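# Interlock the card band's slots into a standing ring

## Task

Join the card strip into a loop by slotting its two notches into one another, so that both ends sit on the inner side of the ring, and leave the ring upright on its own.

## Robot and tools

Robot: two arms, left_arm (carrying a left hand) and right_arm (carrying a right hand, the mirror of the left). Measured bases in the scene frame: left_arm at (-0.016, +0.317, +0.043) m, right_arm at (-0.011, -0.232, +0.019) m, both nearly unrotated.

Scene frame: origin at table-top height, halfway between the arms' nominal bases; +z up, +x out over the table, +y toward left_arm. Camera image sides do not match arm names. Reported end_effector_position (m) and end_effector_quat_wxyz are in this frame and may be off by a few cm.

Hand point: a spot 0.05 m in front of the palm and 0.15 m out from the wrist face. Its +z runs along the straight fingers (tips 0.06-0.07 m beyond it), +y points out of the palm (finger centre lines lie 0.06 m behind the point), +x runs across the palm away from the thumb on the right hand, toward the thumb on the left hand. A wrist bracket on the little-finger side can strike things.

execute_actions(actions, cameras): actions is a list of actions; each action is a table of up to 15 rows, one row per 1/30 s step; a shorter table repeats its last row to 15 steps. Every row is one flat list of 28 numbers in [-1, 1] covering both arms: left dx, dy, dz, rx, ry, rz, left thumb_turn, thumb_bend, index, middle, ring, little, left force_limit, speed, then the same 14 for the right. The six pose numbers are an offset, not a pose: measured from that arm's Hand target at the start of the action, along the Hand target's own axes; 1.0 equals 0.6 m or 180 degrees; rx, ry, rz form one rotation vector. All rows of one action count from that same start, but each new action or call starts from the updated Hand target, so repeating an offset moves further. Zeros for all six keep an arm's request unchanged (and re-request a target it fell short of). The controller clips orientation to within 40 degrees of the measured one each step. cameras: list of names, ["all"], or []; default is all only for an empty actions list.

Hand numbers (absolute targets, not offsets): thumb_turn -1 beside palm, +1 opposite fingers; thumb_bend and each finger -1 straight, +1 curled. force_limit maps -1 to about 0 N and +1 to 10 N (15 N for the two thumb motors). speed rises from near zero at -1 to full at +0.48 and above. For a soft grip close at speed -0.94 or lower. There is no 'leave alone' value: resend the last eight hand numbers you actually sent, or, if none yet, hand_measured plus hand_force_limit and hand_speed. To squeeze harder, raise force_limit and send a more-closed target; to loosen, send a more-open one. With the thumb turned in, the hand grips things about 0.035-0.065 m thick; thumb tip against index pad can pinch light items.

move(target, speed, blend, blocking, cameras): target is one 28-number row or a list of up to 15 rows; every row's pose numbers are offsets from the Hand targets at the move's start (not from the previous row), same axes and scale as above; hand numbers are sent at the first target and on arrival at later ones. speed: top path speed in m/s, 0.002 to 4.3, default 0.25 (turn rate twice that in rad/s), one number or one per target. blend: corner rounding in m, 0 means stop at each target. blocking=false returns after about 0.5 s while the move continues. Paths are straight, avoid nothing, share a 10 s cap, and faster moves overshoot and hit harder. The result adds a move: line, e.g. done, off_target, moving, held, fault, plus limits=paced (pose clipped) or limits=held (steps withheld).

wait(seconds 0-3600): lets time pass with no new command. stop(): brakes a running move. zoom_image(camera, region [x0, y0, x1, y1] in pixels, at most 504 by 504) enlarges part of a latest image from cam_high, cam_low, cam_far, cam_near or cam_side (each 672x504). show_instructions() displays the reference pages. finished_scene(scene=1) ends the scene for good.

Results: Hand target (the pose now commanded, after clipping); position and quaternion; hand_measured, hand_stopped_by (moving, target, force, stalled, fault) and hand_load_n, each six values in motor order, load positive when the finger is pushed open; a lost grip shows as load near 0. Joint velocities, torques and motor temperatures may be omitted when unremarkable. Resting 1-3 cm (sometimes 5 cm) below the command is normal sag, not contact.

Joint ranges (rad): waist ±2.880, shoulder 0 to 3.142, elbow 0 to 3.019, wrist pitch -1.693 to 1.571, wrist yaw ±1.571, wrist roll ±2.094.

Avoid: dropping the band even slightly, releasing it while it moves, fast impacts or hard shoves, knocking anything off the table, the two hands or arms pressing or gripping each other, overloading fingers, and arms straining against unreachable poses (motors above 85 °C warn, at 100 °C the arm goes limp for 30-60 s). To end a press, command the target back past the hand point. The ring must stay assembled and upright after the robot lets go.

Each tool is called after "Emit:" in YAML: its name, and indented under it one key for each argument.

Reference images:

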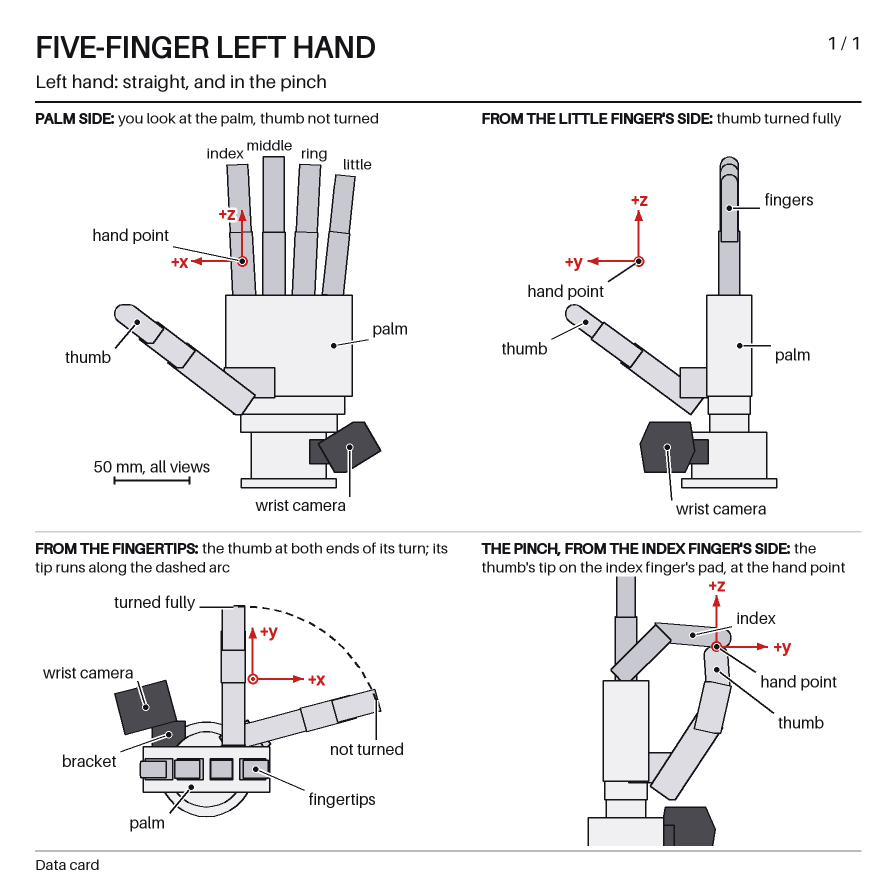

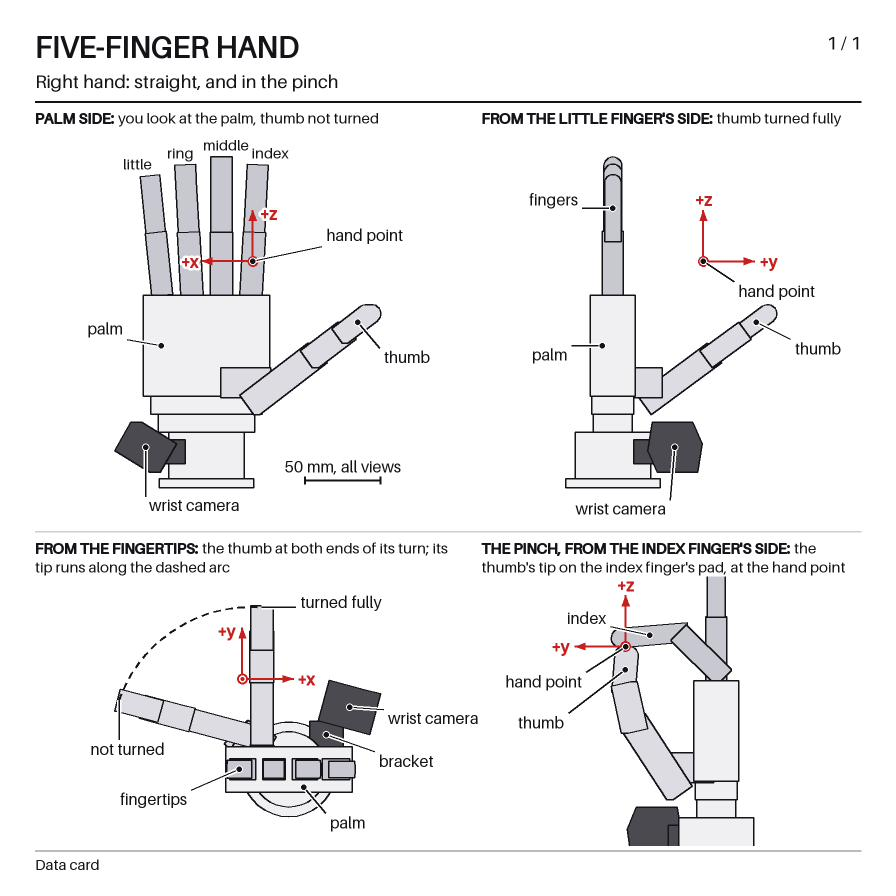

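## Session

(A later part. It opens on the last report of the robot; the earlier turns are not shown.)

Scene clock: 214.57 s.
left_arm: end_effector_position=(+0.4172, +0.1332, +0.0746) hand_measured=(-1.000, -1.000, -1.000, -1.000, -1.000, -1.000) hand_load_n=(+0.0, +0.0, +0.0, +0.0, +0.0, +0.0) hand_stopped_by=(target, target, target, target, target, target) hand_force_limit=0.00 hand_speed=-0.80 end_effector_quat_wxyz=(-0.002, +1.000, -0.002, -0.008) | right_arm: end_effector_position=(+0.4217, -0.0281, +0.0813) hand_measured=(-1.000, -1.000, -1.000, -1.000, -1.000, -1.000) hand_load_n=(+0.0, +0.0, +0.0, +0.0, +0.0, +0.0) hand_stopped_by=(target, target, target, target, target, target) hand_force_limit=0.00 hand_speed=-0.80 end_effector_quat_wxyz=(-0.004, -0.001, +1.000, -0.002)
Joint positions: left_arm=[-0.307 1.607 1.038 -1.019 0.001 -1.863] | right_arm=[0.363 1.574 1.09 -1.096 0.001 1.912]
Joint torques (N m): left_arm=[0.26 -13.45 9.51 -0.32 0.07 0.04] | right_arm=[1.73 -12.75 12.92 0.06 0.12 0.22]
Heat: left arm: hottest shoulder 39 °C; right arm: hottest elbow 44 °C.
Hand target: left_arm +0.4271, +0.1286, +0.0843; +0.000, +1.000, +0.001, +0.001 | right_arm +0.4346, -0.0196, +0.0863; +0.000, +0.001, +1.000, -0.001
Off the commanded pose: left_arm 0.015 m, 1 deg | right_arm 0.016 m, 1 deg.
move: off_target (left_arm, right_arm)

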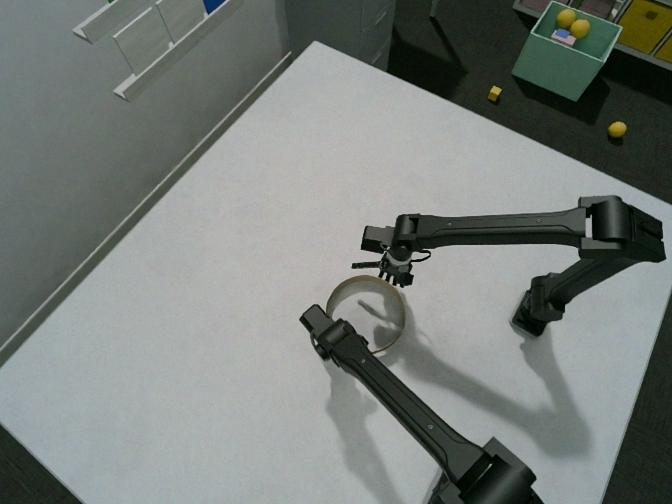

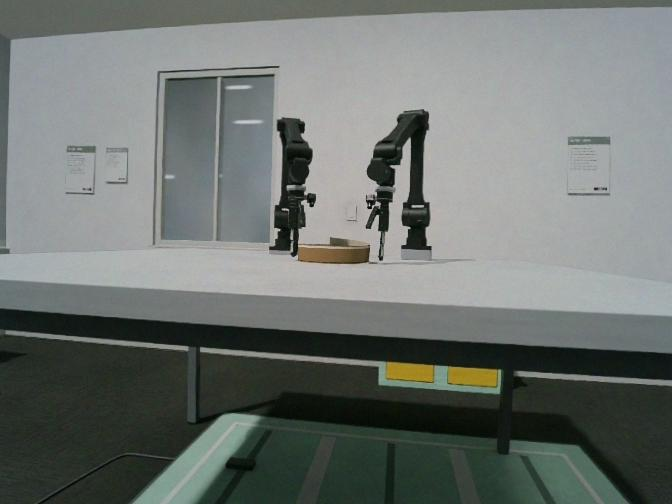

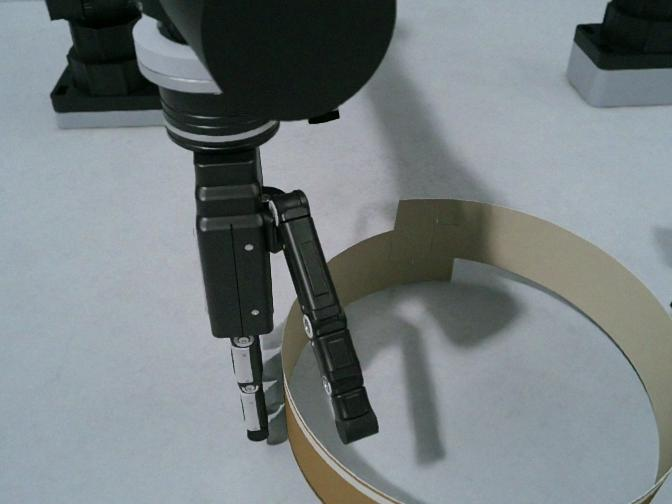

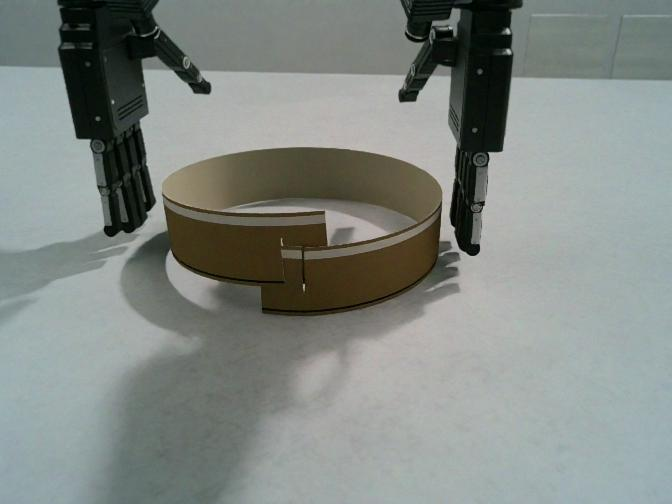

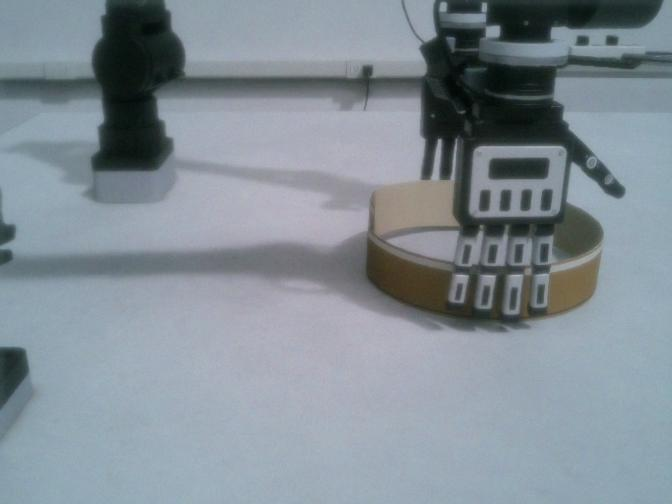

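Emit:
move:
  target: [0,0.017,0,0,0,0,-1,-1,-1,-1,-1,-1,0,-0.8,0,0.02,0,0,0,0,-1,-1,-1,-1,-1,-1,0,-0.8]
  speed: 0.05
  cameras: ["cam_near","cam_far"]

Emit:
zoom_image:
  camera: "cam_near"
  region: [80, 130, 520, 330]

Scene clock: 223.27 s.
left_arm: end_effector_position=(+0.4142, +0.1250, +0.0745) hand_measured=(-1.000, -1.000, -1.000, -1.000, -1.000, -1.000) hand_load_n=(+0.0, +0.0, +0.0, +0.0, +0.0, +0.0) hand_stopped_by=(target, target, target, target, target, target) hand_force_limit=0.00 hand_speed=-0.80 end_effector_quat_wxyz=(-0.002, +1.000, -0.001, -0.009) | right_arm: end_effector_position=(+0.4210, -0.0175, +0.0805) hand_measured=(-1.000, -1.000, -1.000, -1.000, -1.000, -1.000) hand_load_n=(+0.0, +0.0, +0.0, +0.0, +0.0, +0.0) hand_stopped_by=(target, target, target, target, target, target) hand_force_limit=0.00 hand_speed=-0.80 end_effector_quat_wxyz=(-0.005, -0.001, +1.000, -0.002)
Joint positions: left_arm=[-0.328 1.607 1.038 -1.021 0.001 -1.885] | right_arm=[0.387 1.583 1.1 -1.098 0.001 1.937]
Joint torques (N m): left_arm=[0.15 -12.81 10.21 -0.36 0.08 0.05] | right_arm=[1.85 -12.98 13.18 0.09 0.12 0.22]
Heat: left arm: hottest shoulder 39 °C; right arm: hottest elbow 44 °C.
Hand target: left_arm +0.4270, +0.1184, +0.0843; +0.000, +1.000, +0.001, +0.001 | right_arm +0.4345, -0.0075, +0.0863; +0.000, +0.001, +1.000, -0.001
Off the commanded pose: left_arm 0.018 m, 1 deg | right_arm 0.018 m, 1 deg.
move: off_target (left_arm, right_arm)
Images, in order (width x height): cam_far 672x504, cam_near 672x504.

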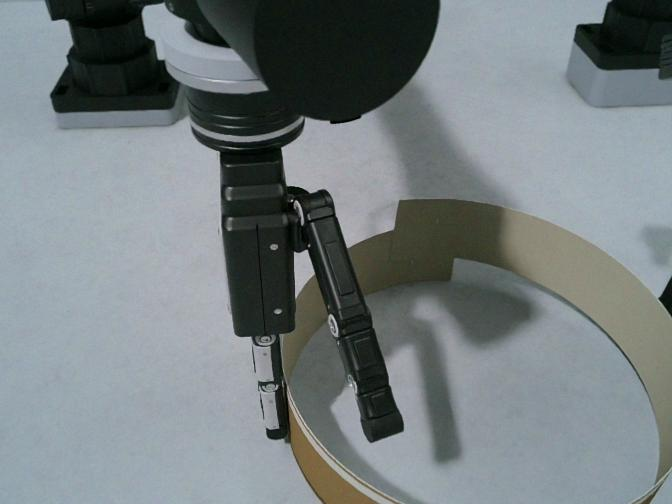

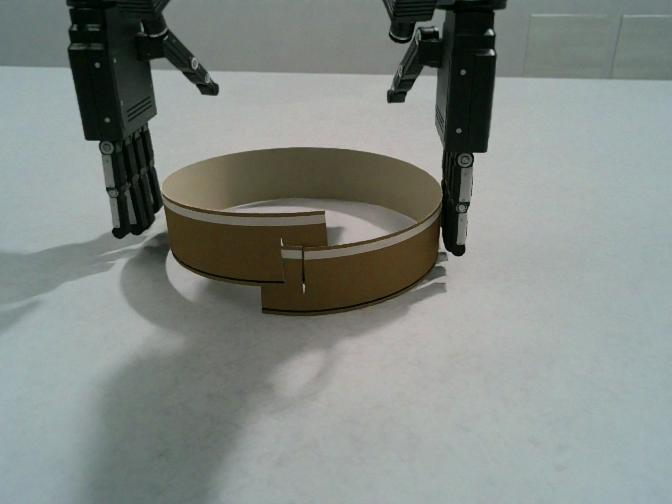

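Scaled by 1.145 from the camera's image (finer frame: 960x720).

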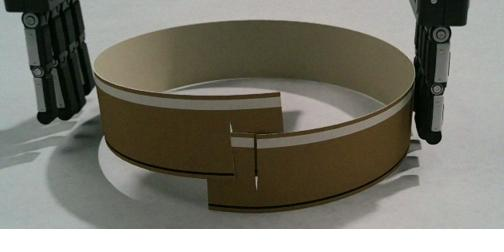

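Emit:
move:
  target: [0,0.012,0,0,0,0,-1,-1,-1,-1,-1,-1,0,-0.8,0,0.01,0,0,0,0,-1,-1,-1,-1,-1,-1,0,-0.8]
  speed: 0.05
  cameras: ["cam_near"]

Emit:
zoom_image:
  camera: "cam_near"
  region: [140, 130, 460, 340]

Scene clock: 228.63 s.
left_arm: end_effector_position=(+0.4123, +0.1193, +0.0745) hand_measured=(-1.000, -1.000, -1.000, -1.000, -1.000, -1.000) hand_load_n=(+0.0, +0.0, +0.0, +0.0, +0.0, +0.0) hand_stopped_by=(target, target, target, target, target, target) hand_force_limit=0.00 hand_speed=-0.80 end_effector_quat_wxyz=(-0.003, +1.000, +0.000, -0.009) | right_arm: end_effector_position=(+0.4220, -0.0129, +0.0808) hand_measured=(-1.000, -1.000, -1.000, -1.000, -1.000, -1.000) hand_load_n=(+0.0, +0.0, +0.0, +0.0, +0.0, +0.0) hand_stopped_by=(target, target, target, target, target, target) hand_force_limit=0.00 hand_speed=-0.80 end_effector_quat_wxyz=(-0.005, +0.001, +1.000, -0.002)
Joint positions: left_arm=[-0.342 1.607 1.038 -1.021 0.001 -1.901] | right_arm=[0.396 1.588 1.107 -1.1 0.001 1.95]
Joint torques (N m): left_arm=[0.03 -12.4 10.74 -0.38 0.08 0.03] | right_arm=[2.32 -13.16 13.15 0.08 0.11 0.29]
Heat: left arm: hottest shoulder 39 °C; right arm: hottest elbow 44 °C.
Hand target: left_arm +0.4270, +0.1111, +0.0843; +0.000, +1.000, +0.001, +0.001 | right_arm +0.4345, -0.0016, +0.0863; +0.000, +0.001, +1.000, -0.001
Off the commanded pose: left_arm 0.019 m, 1 deg | right_arm 0.018 m, 1 deg.
move: off_target (left_arm, right_arm)

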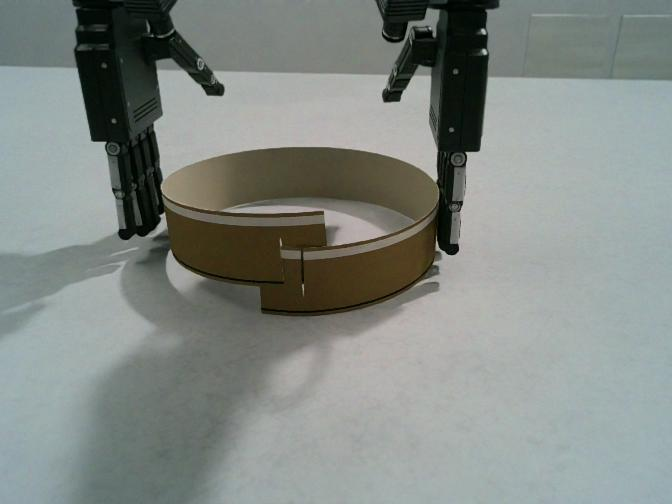

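Scaled by 1.575 from the camera's image (finer frame: 960x720).

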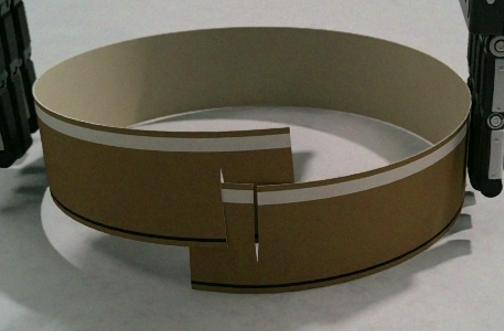

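Emit:
move:
  target: [0,0.008,0,0,0,0,-1,-1,-1,-1,-1,-1,0,-0.8,0,0.008,0,0,0,0,-1,-1,-1,-1,-1,-1,0,-0.8]
  speed: 0.05
  cameras: ["cam_near"]

Emit:
zoom_image:
  camera: "cam_near"
  region: [140, 130, 460, 340]

Scene clock: 233.43 s.
left_arm: end_effector_position=(+0.4137, +0.1148, +0.0765) hand_measured=(-1.000, -1.000, -1.000, -1.000, -1.000, -1.000) hand_load_n=(+0.0, +0.0, +0.0, +0.0, +0.0, +0.0) hand_stopped_by=(target, target, target, target, target, target) hand_force_limit=0.00 hand_speed=-0.80 end_effector_quat_wxyz=(-0.002, +1.000, +0.000, -0.007) | right_arm: end_effector_position=(+0.4220, -0.0083, +0.0807) hand_measured=(-1.000, -1.000, -1.000, -1.000, -1.000, -1.000) hand_load_n=(+0.0, +0.0, +0.0, +0.0, +0.0, +0.0) hand_stopped_by=(target, target, target, target, target, target) hand_force_limit=0.00 hand_speed=-0.80 end_effector_quat_wxyz=(-0.005, +0.001, +1.000, -0.002)
Joint positions: left_arm=[-0.351 1.609 1.045 -1.022 0.001 -1.911] | right_arm=[0.406 1.593 1.112 -1.101 0.001 1.96]
Joint torques (N m): left_arm=[-0.32 -12.57 10.63 -0.32 0.08 -0.01] | right_arm=[2.32 -13.22 13.16 0.09 0.11 0.28]
Heat: left arm: hottest shoulder 39 °C; right arm: hottest elbow 44 °C.
Hand target: left_arm +0.4270, +0.1063, +0.0841; +0.000, +1.000, +0.001, +0.001 | right_arm +0.4345, +0.0032, +0.0862; +0.000, +0.001, +1.000, -0.001
Off the commanded pose: left_arm 0.018 m, 1 deg | right_arm 0.018 m, 1 deg.
move: off_target (left_arm, right_arm)

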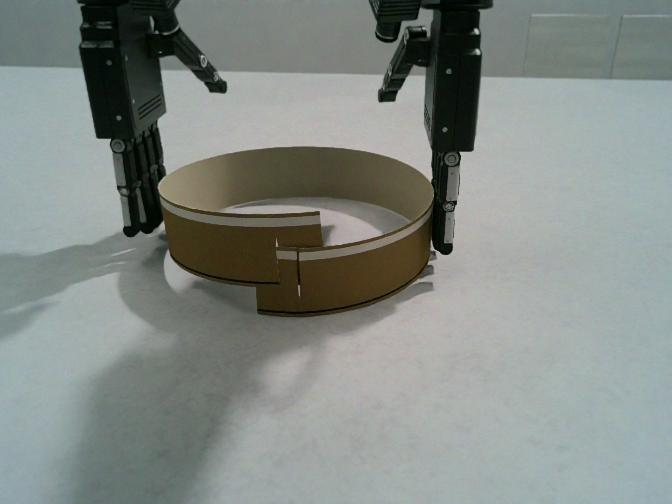

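Scaled by 1.575 from the camera's image (finer frame: 960x720).

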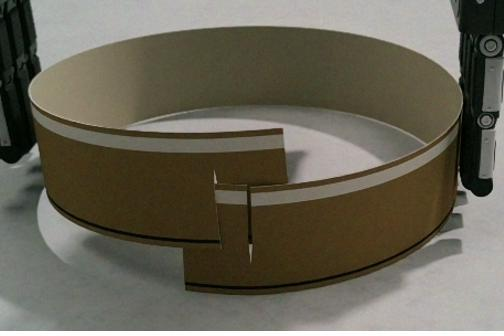

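Emit:
move:
  target: [0,0.01,0,0,0,0,-1,-1,-1,-1,-1,-1,0,-0.8,0,0.008,0,0,0,0,-1,-1,-1,-1,-1,-1,0,-0.8]
  speed: 0.05
  cameras: ["cam_near"]

Emit:
zoom_image:
  camera: "cam_near"
  region: [140, 130, 460, 340]

Scene clock: 238.77 s.
left_arm: end_effector_position=(+0.4133, +0.1083, +0.0761) hand_measured=(-1.000, -1.000, -1.000, -1.000, -1.000, -1.000) hand_load_n=(+0.0, +0.0, +0.0, +0.0, +0.0, +0.0) hand_stopped_by=(target, target, target, target, target, target) hand_force_limit=0.00 hand_speed=-0.80 end_effector_quat_wxyz=(-0.002, +1.000, -0.001, -0.007) | right_arm: end_effector_position=(+0.4221, -0.0035, +0.0809) hand_measured=(-1.000, -1.000, -1.000, -1.000, -1.000, -1.000) hand_load_n=(+0.0, +0.0, +0.0, +0.0, +0.0, +0.0) hand_stopped_by=(target, target, target, target, target, target) hand_force_limit=0.00 hand_speed=-0.80 end_effector_quat_wxyz=(-0.005, +0.001, +1.000, -0.002)
Joint positions: left_arm=[-0.366 1.614 1.051 -1.024 0.001 -1.924] | right_arm=[0.416 1.597 1.118 -1.102 0.001 1.969]
Joint torques (N m): left_arm=[-0.09 -12.28 10.67 -0.35 0.08 0.05] | right_arm=[2.26 -13.39 13.14 -0.02 0.11 0.26]
Heat: left arm: hottest shoulder 39 °C; right arm: hottest elbow 44 °C.
Hand target: left_arm +0.4272, +0.1003, +0.0844; +0.000, +1.000, +0.001, +0.001 | right_arm +0.4345, +0.0081, +0.0863; +0.000, +0.001, +1.000, -0.001
Off the commanded pose: left_arm 0.018 m, 1 deg | right_arm 0.018 m, 1 deg.
move: off_target (left_arm, right_arm)

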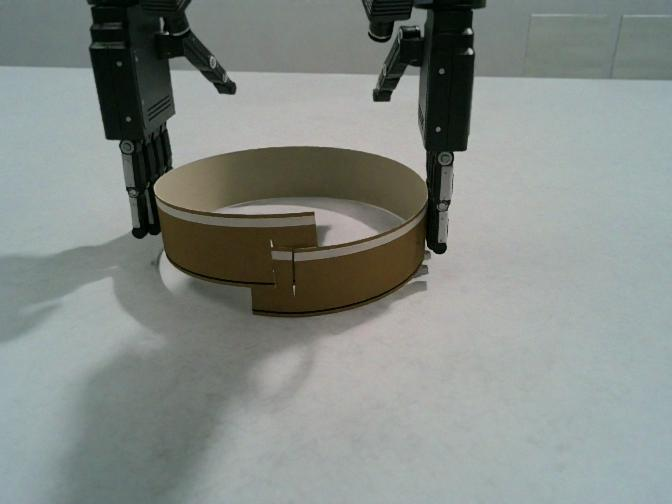

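Scaled by 1.575 from the camera's image (finer frame: 960x720).

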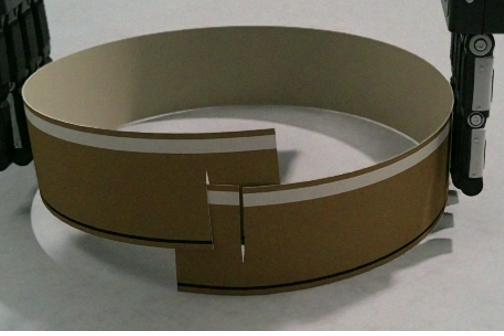

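Emit:
move:
  target: [0,0.013,0,0,0,0,-1,-1,-1,-1,-1,-1,0,-0.8,0,0.008,0,0,0,0,-1,-1,-1,-1,-1,-1,0,-0.8]
  speed: 0.05
  cameras: ["cam_near","cam_far"]

Emit:
zoom_image:
  camera: "cam_near"
  region: [140, 130, 460, 340]

Scene clock: 244.53 s.
left_arm: end_effector_position=(+0.4136, +0.1015, +0.0762) hand_measured=(-1.000, -1.000, -1.000, -1.000, -1.000, -1.000) hand_load_n=(+0.0, +0.0, +0.0, +0.0, +0.0, +0.0) hand_stopped_by=(target, target, target, target, target, target) hand_force_limit=0.00 hand_speed=-0.80 end_effector_quat_wxyz=(-0.003, +1.000, +0.000, -0.008) | right_arm: end_effector_position=(+0.4223, +0.0011, +0.0810) hand_measured=(-1.000, -1.000, -1.000, -1.000, -1.000, -1.000) hand_load_n=(+0.0, +0.0, +0.0, +0.0, +0.0, +0.0) hand_stopped_by=(target, target, target, target, target, target) hand_force_limit=0.00 hand_speed=-0.80 end_effector_quat_wxyz=(-0.005, +0.001, +1.000, -0.003)
Joint positions: left_arm=[-0.381 1.62 1.059 -1.026 0.001 -1.94] | right_arm=[0.426 1.602 1.124 -1.103 0.001 1.979]
Joint torques (N m): left_arm=[-0.38 -12.34 10.67 -0.31 0.08 0.05] | right_arm=[2.26 -13.33 13.16 0.1 0.12 0.25]
Heat: left arm: hottest shoulder 39 °C; right arm: hottest elbow 44 °C.
Hand target: left_arm +0.4271, +0.0925, +0.0843; +0.000, +1.000, +0.001, +0.001 | right_arm +0.4345, +0.0129, +0.0863; +0.000, +0.001, +1.000, -0.001
Off the commanded pose: left_arm 0.018 m, 1 deg | right_arm 0.018 m, 1 deg.
move: off_target (left_arm, right_arm)
Images, in order (width x height): cam_far 672x504, cam_near 672x504.

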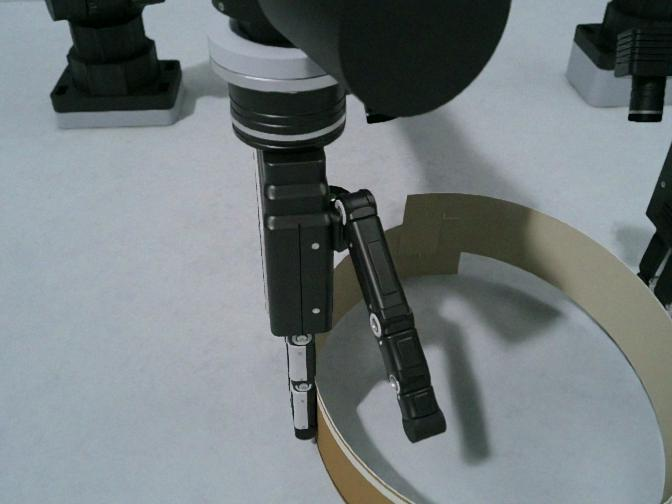

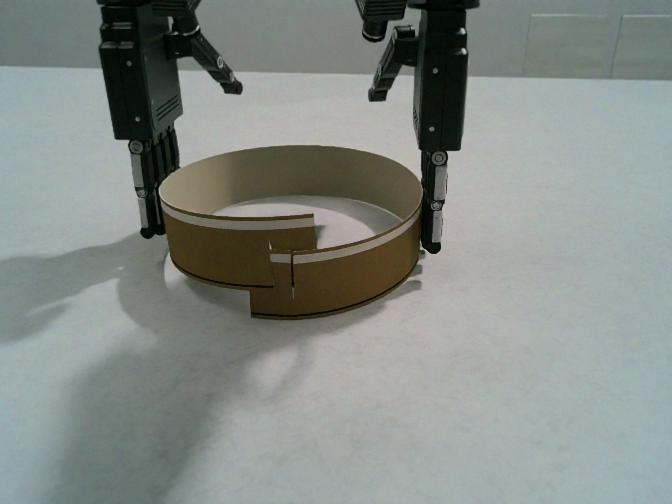

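Scaled by 1.575 from the camera's image (finer frame: 960x720).

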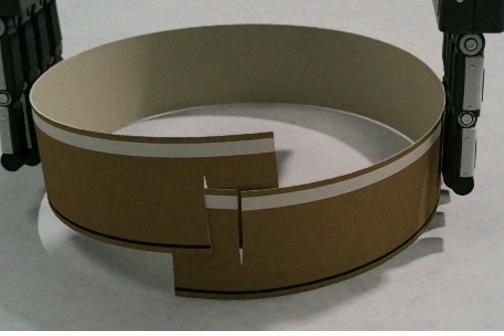

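Emit:
move:
  target: [0,0.015,0,0,0,0,-1,-1,-1,-1,-1,-1,0,-0.8,0,0.008,0,0,0,0,-1,-1,-1,-1,-1,-1,0,-0.8]
  speed: 0.05
  cameras: ["cam_near"]

Emit:
zoom_image:
  camera: "cam_near"
  region: [140, 130, 460, 340]

Emit:
zoom_image:
  camera: "cam_near"
  region: [230, 195, 350, 325]

Scene clock: 257.37 s.
left_arm: end_effector_position=(+0.4135, +0.0921, +0.0762) hand_measured=(-1.000, -1.000, -1.000, -1.000, -1.000, -1.000) hand_load_n=(+0.0, +0.0, +0.0, +0.0, +0.0, +0.0) hand_stopped_by=(target, target, target, target, target, target) hand_force_limit=0.00 hand_speed=-0.80 end_effector_quat_wxyz=(-0.003, +1.000, -0.001, -0.008) | right_arm: end_effector_position=(+0.4224, +0.0057, +0.0810) hand_measured=(-1.000, -1.000, -1.000, -1.000, -1.000, -1.000) hand_load_n=(+0.0, +0.0, +0.0, +0.0, +0.0, +0.0) hand_stopped_by=(target, target, target, target, target, target) hand_force_limit=0.00 hand_speed=-0.80 end_effector_quat_wxyz=(-0.005, +0.001, +1.000, -0.003)
Joint positions: left_arm=[-0.401 1.628 1.07 -1.029 0.001 -1.959] | right_arm=[0.435 1.606 1.129 -1.104 0.001 1.989]
Joint torques (N m): left_arm=[0.21 -12.57 10.69 -0.31 0.08 0.02] | right_arm=[2.32 -13.45 13.16 0.06 0.12 0.23]
Heat: left arm: hottest shoulder 39 °C; right arm: hottest elbow 44 °C.
Hand target: left_arm +0.4272, +0.0835, +0.0842; +0.000, +1.000, +0.001, +0.001 | right_arm +0.4345, +0.0176, +0.0862; +0.000, +0.001, +1.000, -0.001
Off the commanded pose: left_arm 0.018 m, 1 deg | right_arm 0.018 m, 1 deg.
move: off_target (left_arm, right_arm)

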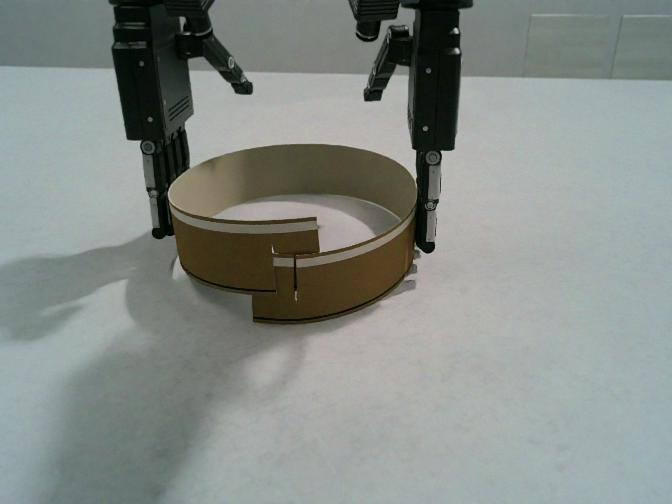

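Scaled by 1.575 from the camera's image (finer frame: 960x720).

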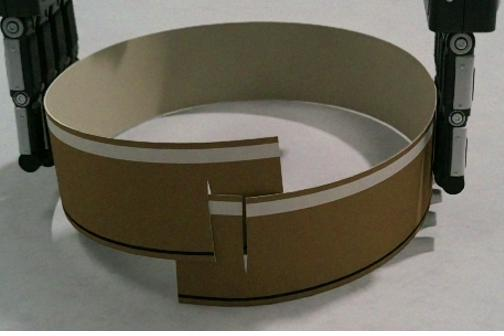

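Scaled by 3.877 from the camera's image (finer frame: 960x720).

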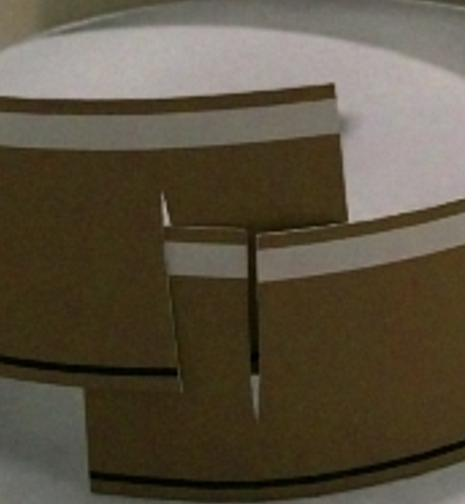

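Emit:
move:
  target: [0.25,0,0,0,0,0,-1,-1,-1,-1,-1,-1,0,-0.8,-0.25,0,0,0,0,0,-1,-1,-1,-1,-1,-1,0,-0.8]
  speed: 0.05
  cameras: ["all"]

Scene clock: 291.33 s.
left_arm: end_effector_position=(+0.5617, +0.0846, +0.0760) hand_measured=(-1.000, -1.000, -1.000, -1.000, -1.000, -1.000) hand_load_n=(+0.0, -0.5, +0.0, +0.0, +0.0, +0.0) hand_stopped_by=(target, target, target, target, target, target) hand_force_limit=0.00 hand_speed=-0.80 end_effector_quat_wxyz=(-0.003, +1.000, +0.003, -0.009) | right_arm: end_effector_position=(+0.5683, +0.0188, +0.0847) hand_measured=(-1.000, -1.000, -1.000, -1.000, -1.000, -1.000) hand_load_n=(+0.0, +0.0, +0.0, +0.0, +0.0, +0.0) hand_stopped_by=(target, target, target, target, target, target) hand_force_limit=0.00 hand_speed=-0.80 end_effector_quat_wxyz=(-0.004, +0.002, +1.000, -0.002)
Joint positions: left_arm=[-0.316 1.959 1.546 -1.177 0.001 -1.881] | right_arm=[0.354 1.94 1.608 -1.249 0.001 1.91]
Joint torques (N m): left_arm=[1.14 -18.61 11.54 -0.25 0.08 0.23] | right_arm=[-0.21 -20.31 14.05 0.08 0.12 -0.04]
Heat: left arm: hottest elbow 39 °C; right arm: hottest elbow 44 °C.
Hand target: left_arm +0.5771, +0.0837, +0.0845; +0.000, +1.000, +0.001, +0.001 | right_arm +0.5845, +0.0174, +0.0862; +0.000, +0.001, +1.000, -0.001
Off the commanded pose: left_arm 0.018 m, 1 deg | right_arm 0.016 m, 1 deg.
move: off_target (left_arm, right_arm)

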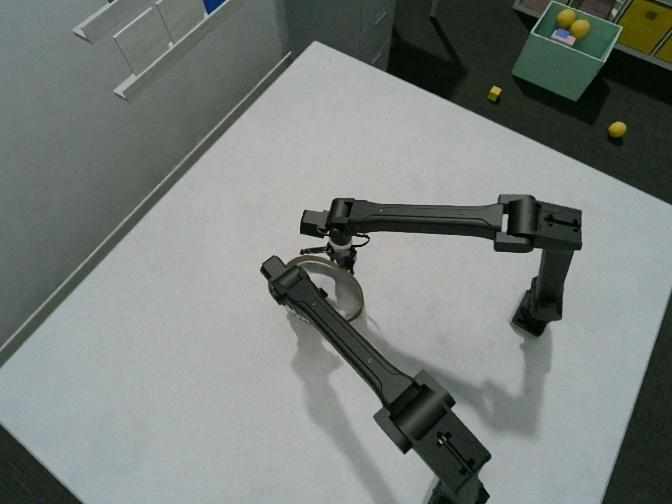

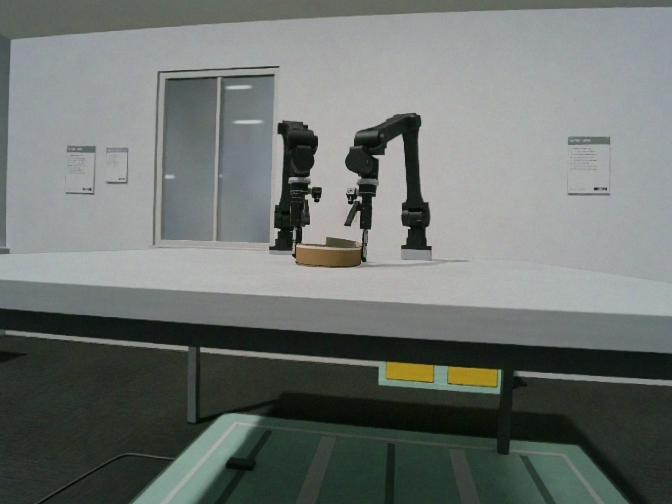

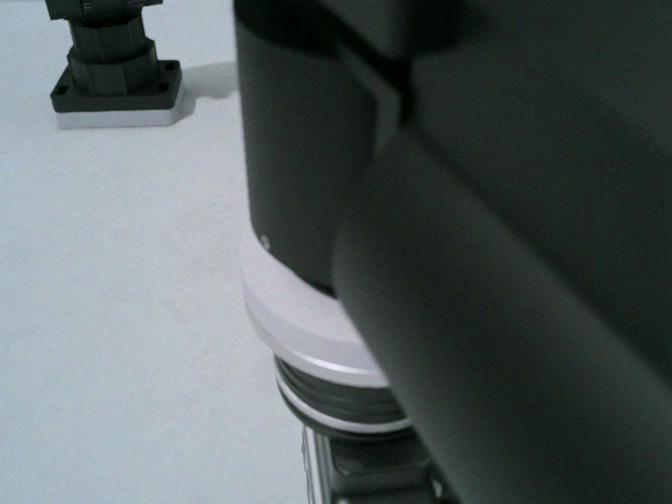

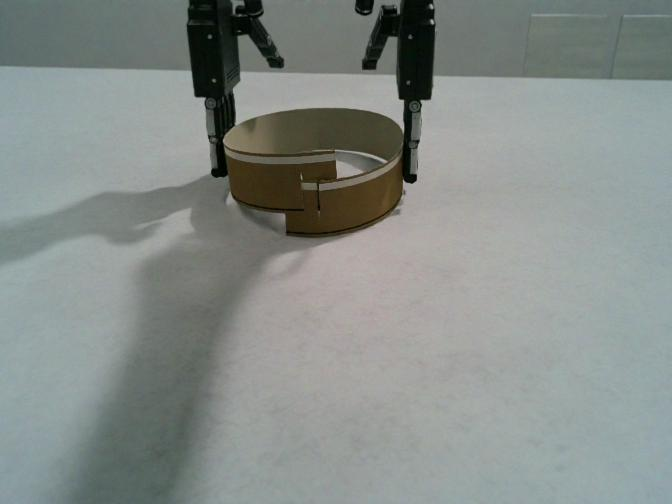

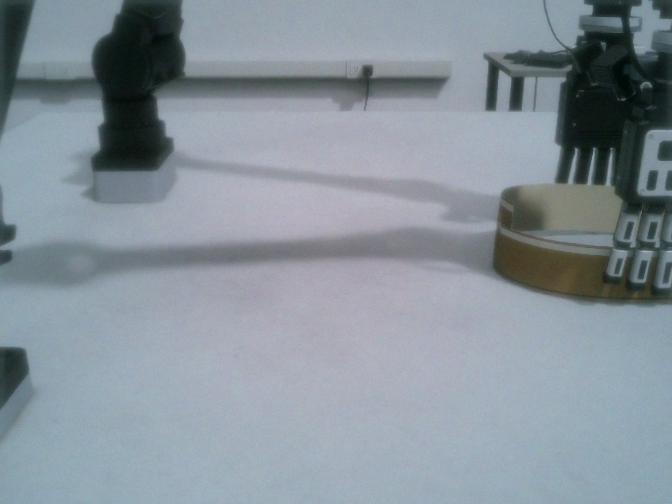

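Emit:
zoom_image:
  camera: "cam_near"
  region: [270, 120, 370, 250]

Emit:
zoom_image:
  camera: "cam_side"
  region: [480, 160, 640, 320]

Scaled by 3.877 from the camera's image (finer frame: 960x720).

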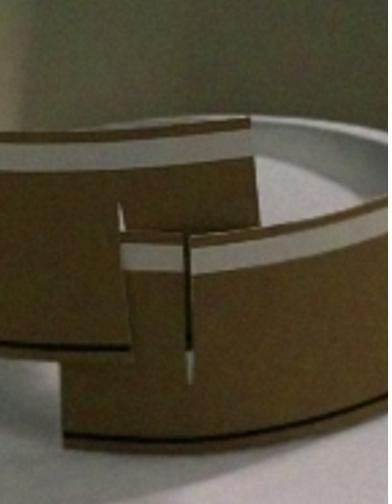

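Scaled by 3.150 from the camera's image (finer frame: 960x720).

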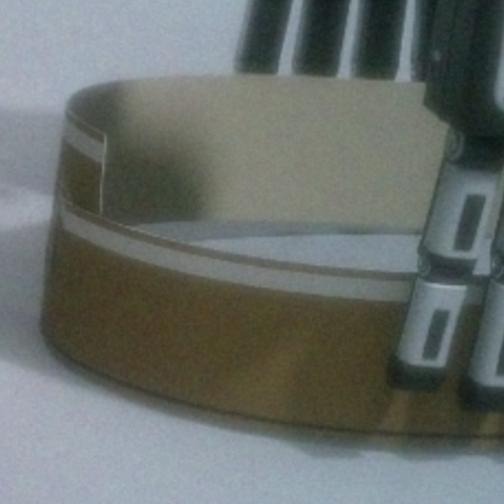

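Emit:
move:
  target:
    - [0,-0.08,0,0,0,0,-1,-1,-1,-1,-1,-1,0,-0.8,0,-0.08,0,0,0,0,-1,-1,-1,-1,-1,-1,0,-0.8]
    - [0,-0.35,-0.05,0,0,0,-1,-1,-1,-1,-1,-1,0,-0.8,0,-0.35,-0.05,0,0,0,-1,-1,-1,-1,-1,-1,0,-0.8]
  speed: [0.03,0.15]
  cameras: ["all"]

Scene clock: 332.97 s.
left_arm: end_effector_position=(+0.5677, +0.2961, +0.0878) hand_measured=(-1.000, -1.000, -1.000, -1.000, -1.000, -1.000) hand_load_n=(+0.0, +0.0, +0.0, +0.0, +0.0, +0.0) hand_stopped_by=(target, target, target, target, target, target) hand_force_limit=0.00 hand_speed=-0.80 end_effector_quat_wxyz=(+0.001, +1.000, +0.008, -0.022) | right_arm: end_effector_position=(+0.5869, -0.1926, +0.1097) hand_measured=(-1.000, -1.000, -1.000, -1.000, -1.000, -1.000) hand_load_n=(+0.0, +0.0, +0.0, +0.0, +0.0, +0.0) hand_stopped_by=(target, target, target, target, target, target) hand_force_limit=0.00 hand_speed=-0.80 end_effector_quat_wxyz=(-0.001, +0.007, +1.000, -0.001)
Joint positions: left_arm=[0.06 1.915 1.511 -1.212 -0.002 -1.516] | right_arm=[-0.016 1.88 1.586 -1.279 0.002 1.549]
Joint torques (N m): left_arm=[0.15 -22.01 9.68 -0.38 0.19 0.21] | right_arm=[0.73 -22.89 10 0.06 0.1 -0.04]
Heat: left arm: hottest shoulder 41 °C; right arm: hottest elbow 43 °C.
Hand target: left_arm +0.5768, +0.2938, +0.1147; +0.000, +1.000, +0.001, +0.001 | right_arm +0.5842, -0.1926, +0.1164; +0.000, +0.001, +1.000, -0.001
Off the commanded pose: left_arm 0.028 m, 3 deg | right_arm 0.007 m, 1 deg.
move: off_target (left_arm)

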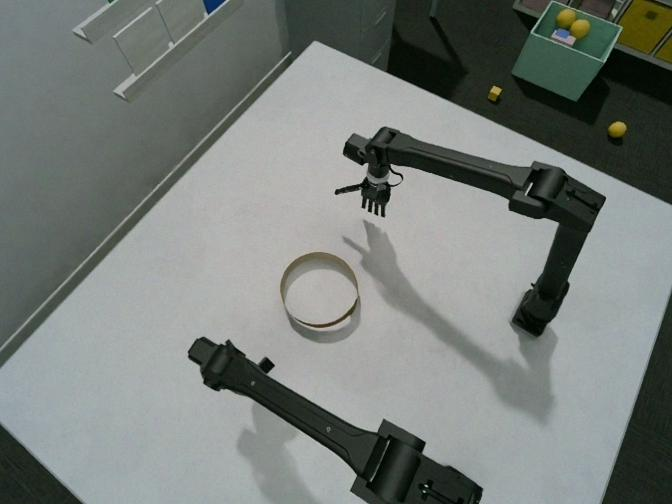

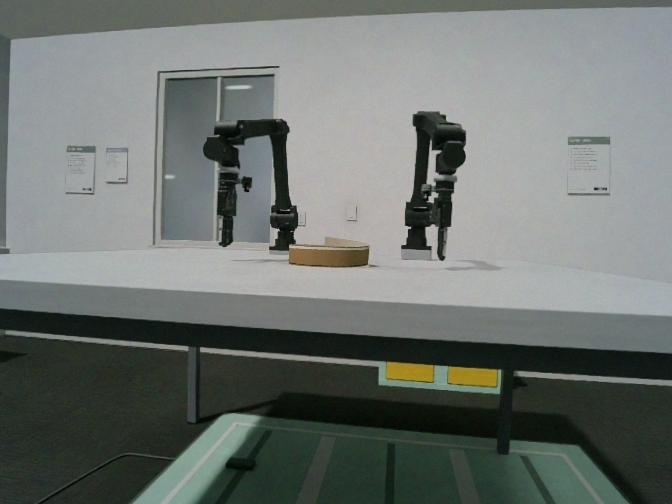

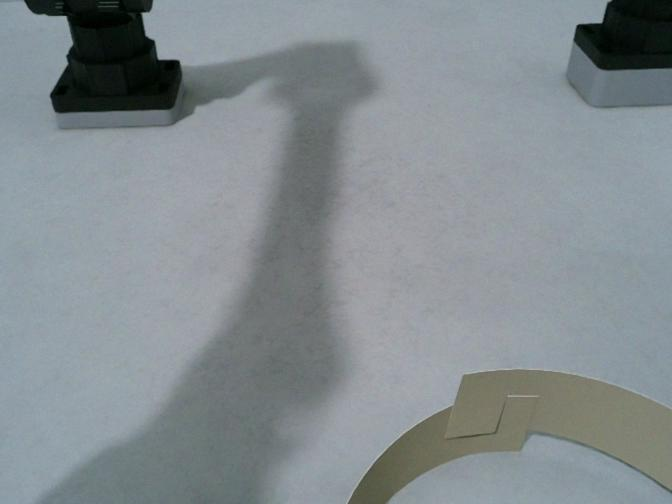

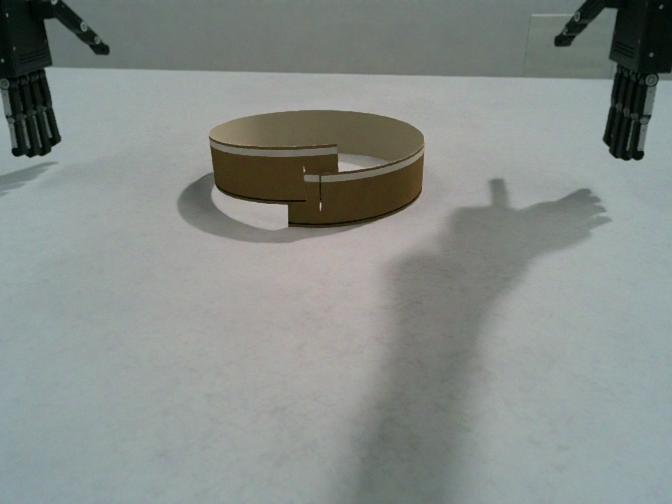

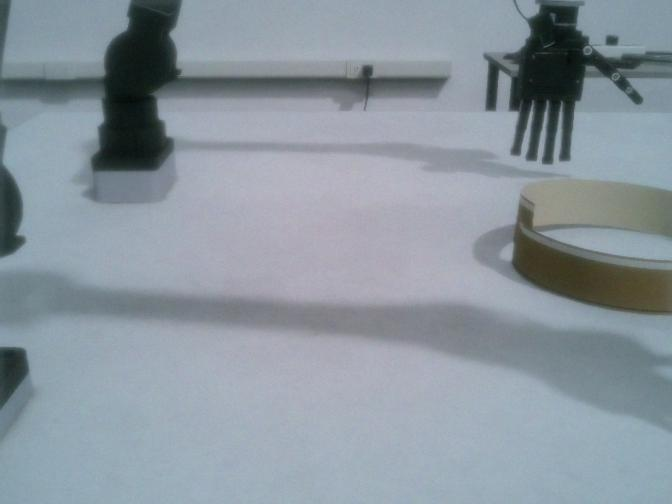

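Emit:
zoom_image:
  camera: "cam_far"
  region: [420, 350, 590, 480]

Emit:
zoom_image:
  camera: "cam_near"
  region: [260, 120, 380, 240]

Emit:
zoom_image:
  camera: "cam_high"
  region: [260, 240, 380, 350]

Scaled by 2.965 from the camera's image (finer frame: 960x720).

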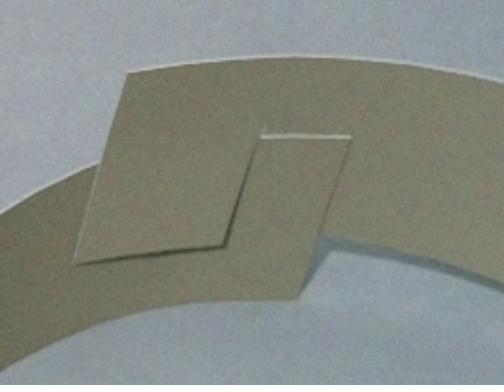

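Scaled by 4.200 from the camera's image (finer frame: 960x720).

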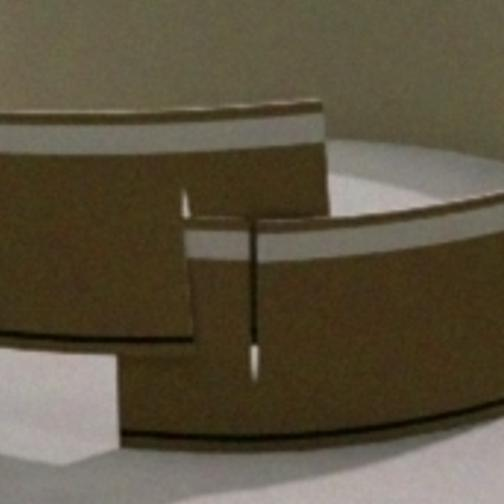

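Scaled by 4.200 from the camera's image (finer frame: 960x720).

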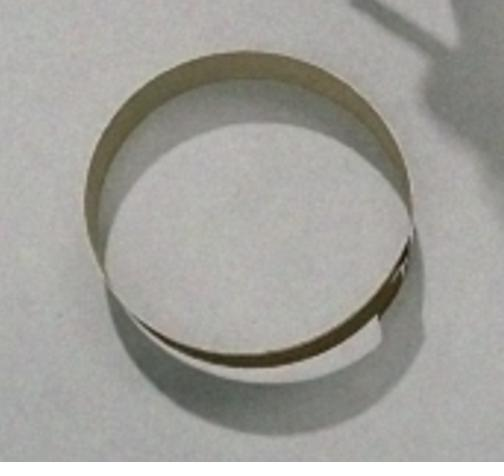

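Emit:
move:
  target:
    - [0,0,-0.2,0,0,0,-1,-1,-1,-1,-1,-1,0,-0.8,0,0,-0.2,0,0,0,-1,-1,-1,-1,-1,-1,0,-0.8]
    - [-0.328,0.157,-0.225,0.325,0.465,0.465,-1,-1,-1,-1,-1,-1,0,-0.8,0.34,0.122,-0.223,0.325,-0.465,-0.465,-1,-1,-1,-1,-1,-1,0,-0.8]
  speed: [0.2,0.2]
  blend: [0.03,0]
  cameras: ["all"]

Scene clock: 380.87 s.
left_arm: end_effector_position=(+0.3772, +0.1955, +0.2381) hand_measured=(-1.000, -1.000, -1.000, -1.000, -1.000, -1.000) hand_load_n=(+0.0, +0.0, +0.0, +0.0, +0.0, +0.0) hand_stopped_by=(target, target, target, target, target, target) hand_force_limit=0.00 hand_speed=-0.80 end_effector_quat_wxyz=(+0.392, -0.417, +0.585, -0.574) | right_arm: end_effector_position=(+0.3811, -0.1125, +0.2514) hand_measured=(-1.000, -1.000, -1.000, -1.000, -1.000, -1.000) hand_load_n=(-0.5, +0.0, +0.0, +0.0, +0.0, +0.0) hand_stopped_by=(target, target, target, target, target, target) hand_force_limit=0.00 hand_speed=-0.80 end_effector_quat_wxyz=(+0.581, -0.582, +0.410, -0.395)
Joint positions: left_arm=[-0.119 0.851 0.311 0.506 0.245 -0.011] | right_arm=[0.117 0.766 0.375 0.377 -0.262 0.013]
Joint torques (N m): left_arm=[1.38 -4.01 9.22 2.06 0.21 0.22] | right_arm=[-0.32 -3.43 10.41 3.18 0.04 -0.03]
Heat: left arm: hottest shoulder 41 °C; right arm: hottest elbow 42 °C.
Hand target: left_arm +0.3798, +0.1992, +0.2492; +0.406, -0.406, +0.578, -0.579 | right_arm +0.3804, -0.1188, +0.2503; +0.578, -0.579, +0.407, -0.405
Off the commanded pose: left_arm 0.012 m, 2 deg | right_arm 0.006 m, 1 deg.
move: off_target (left_arm)

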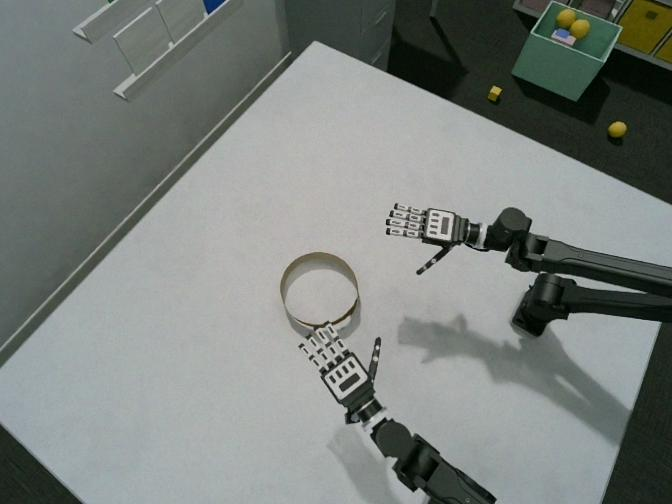

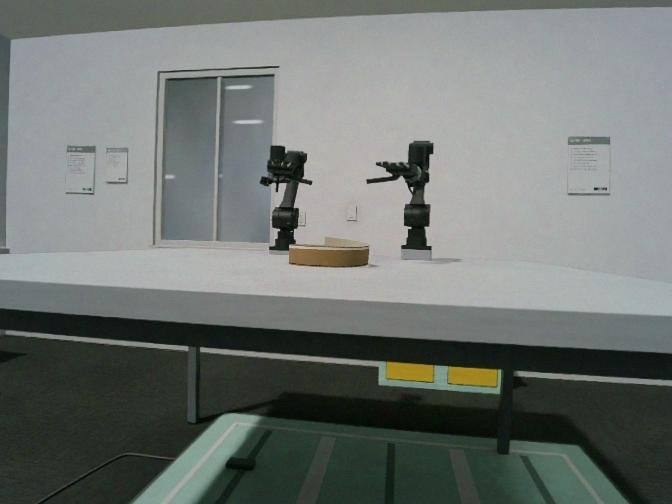

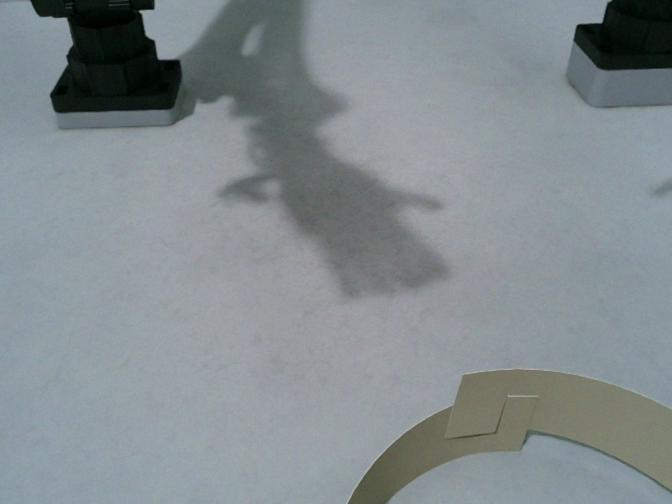

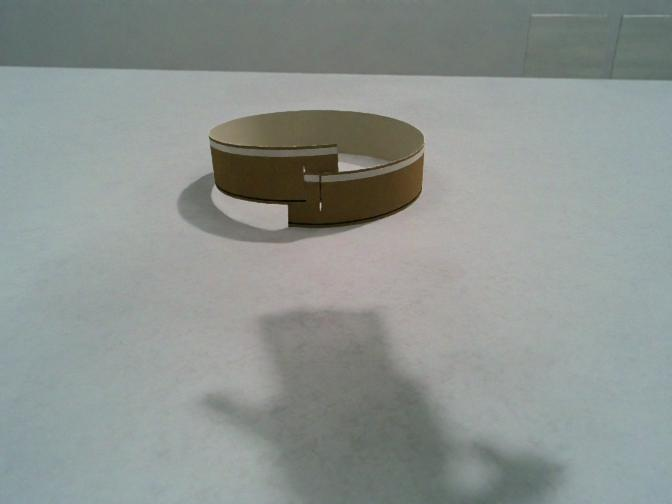

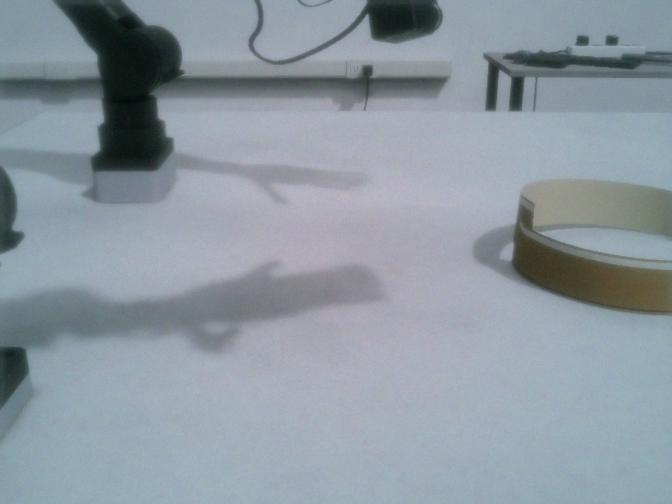

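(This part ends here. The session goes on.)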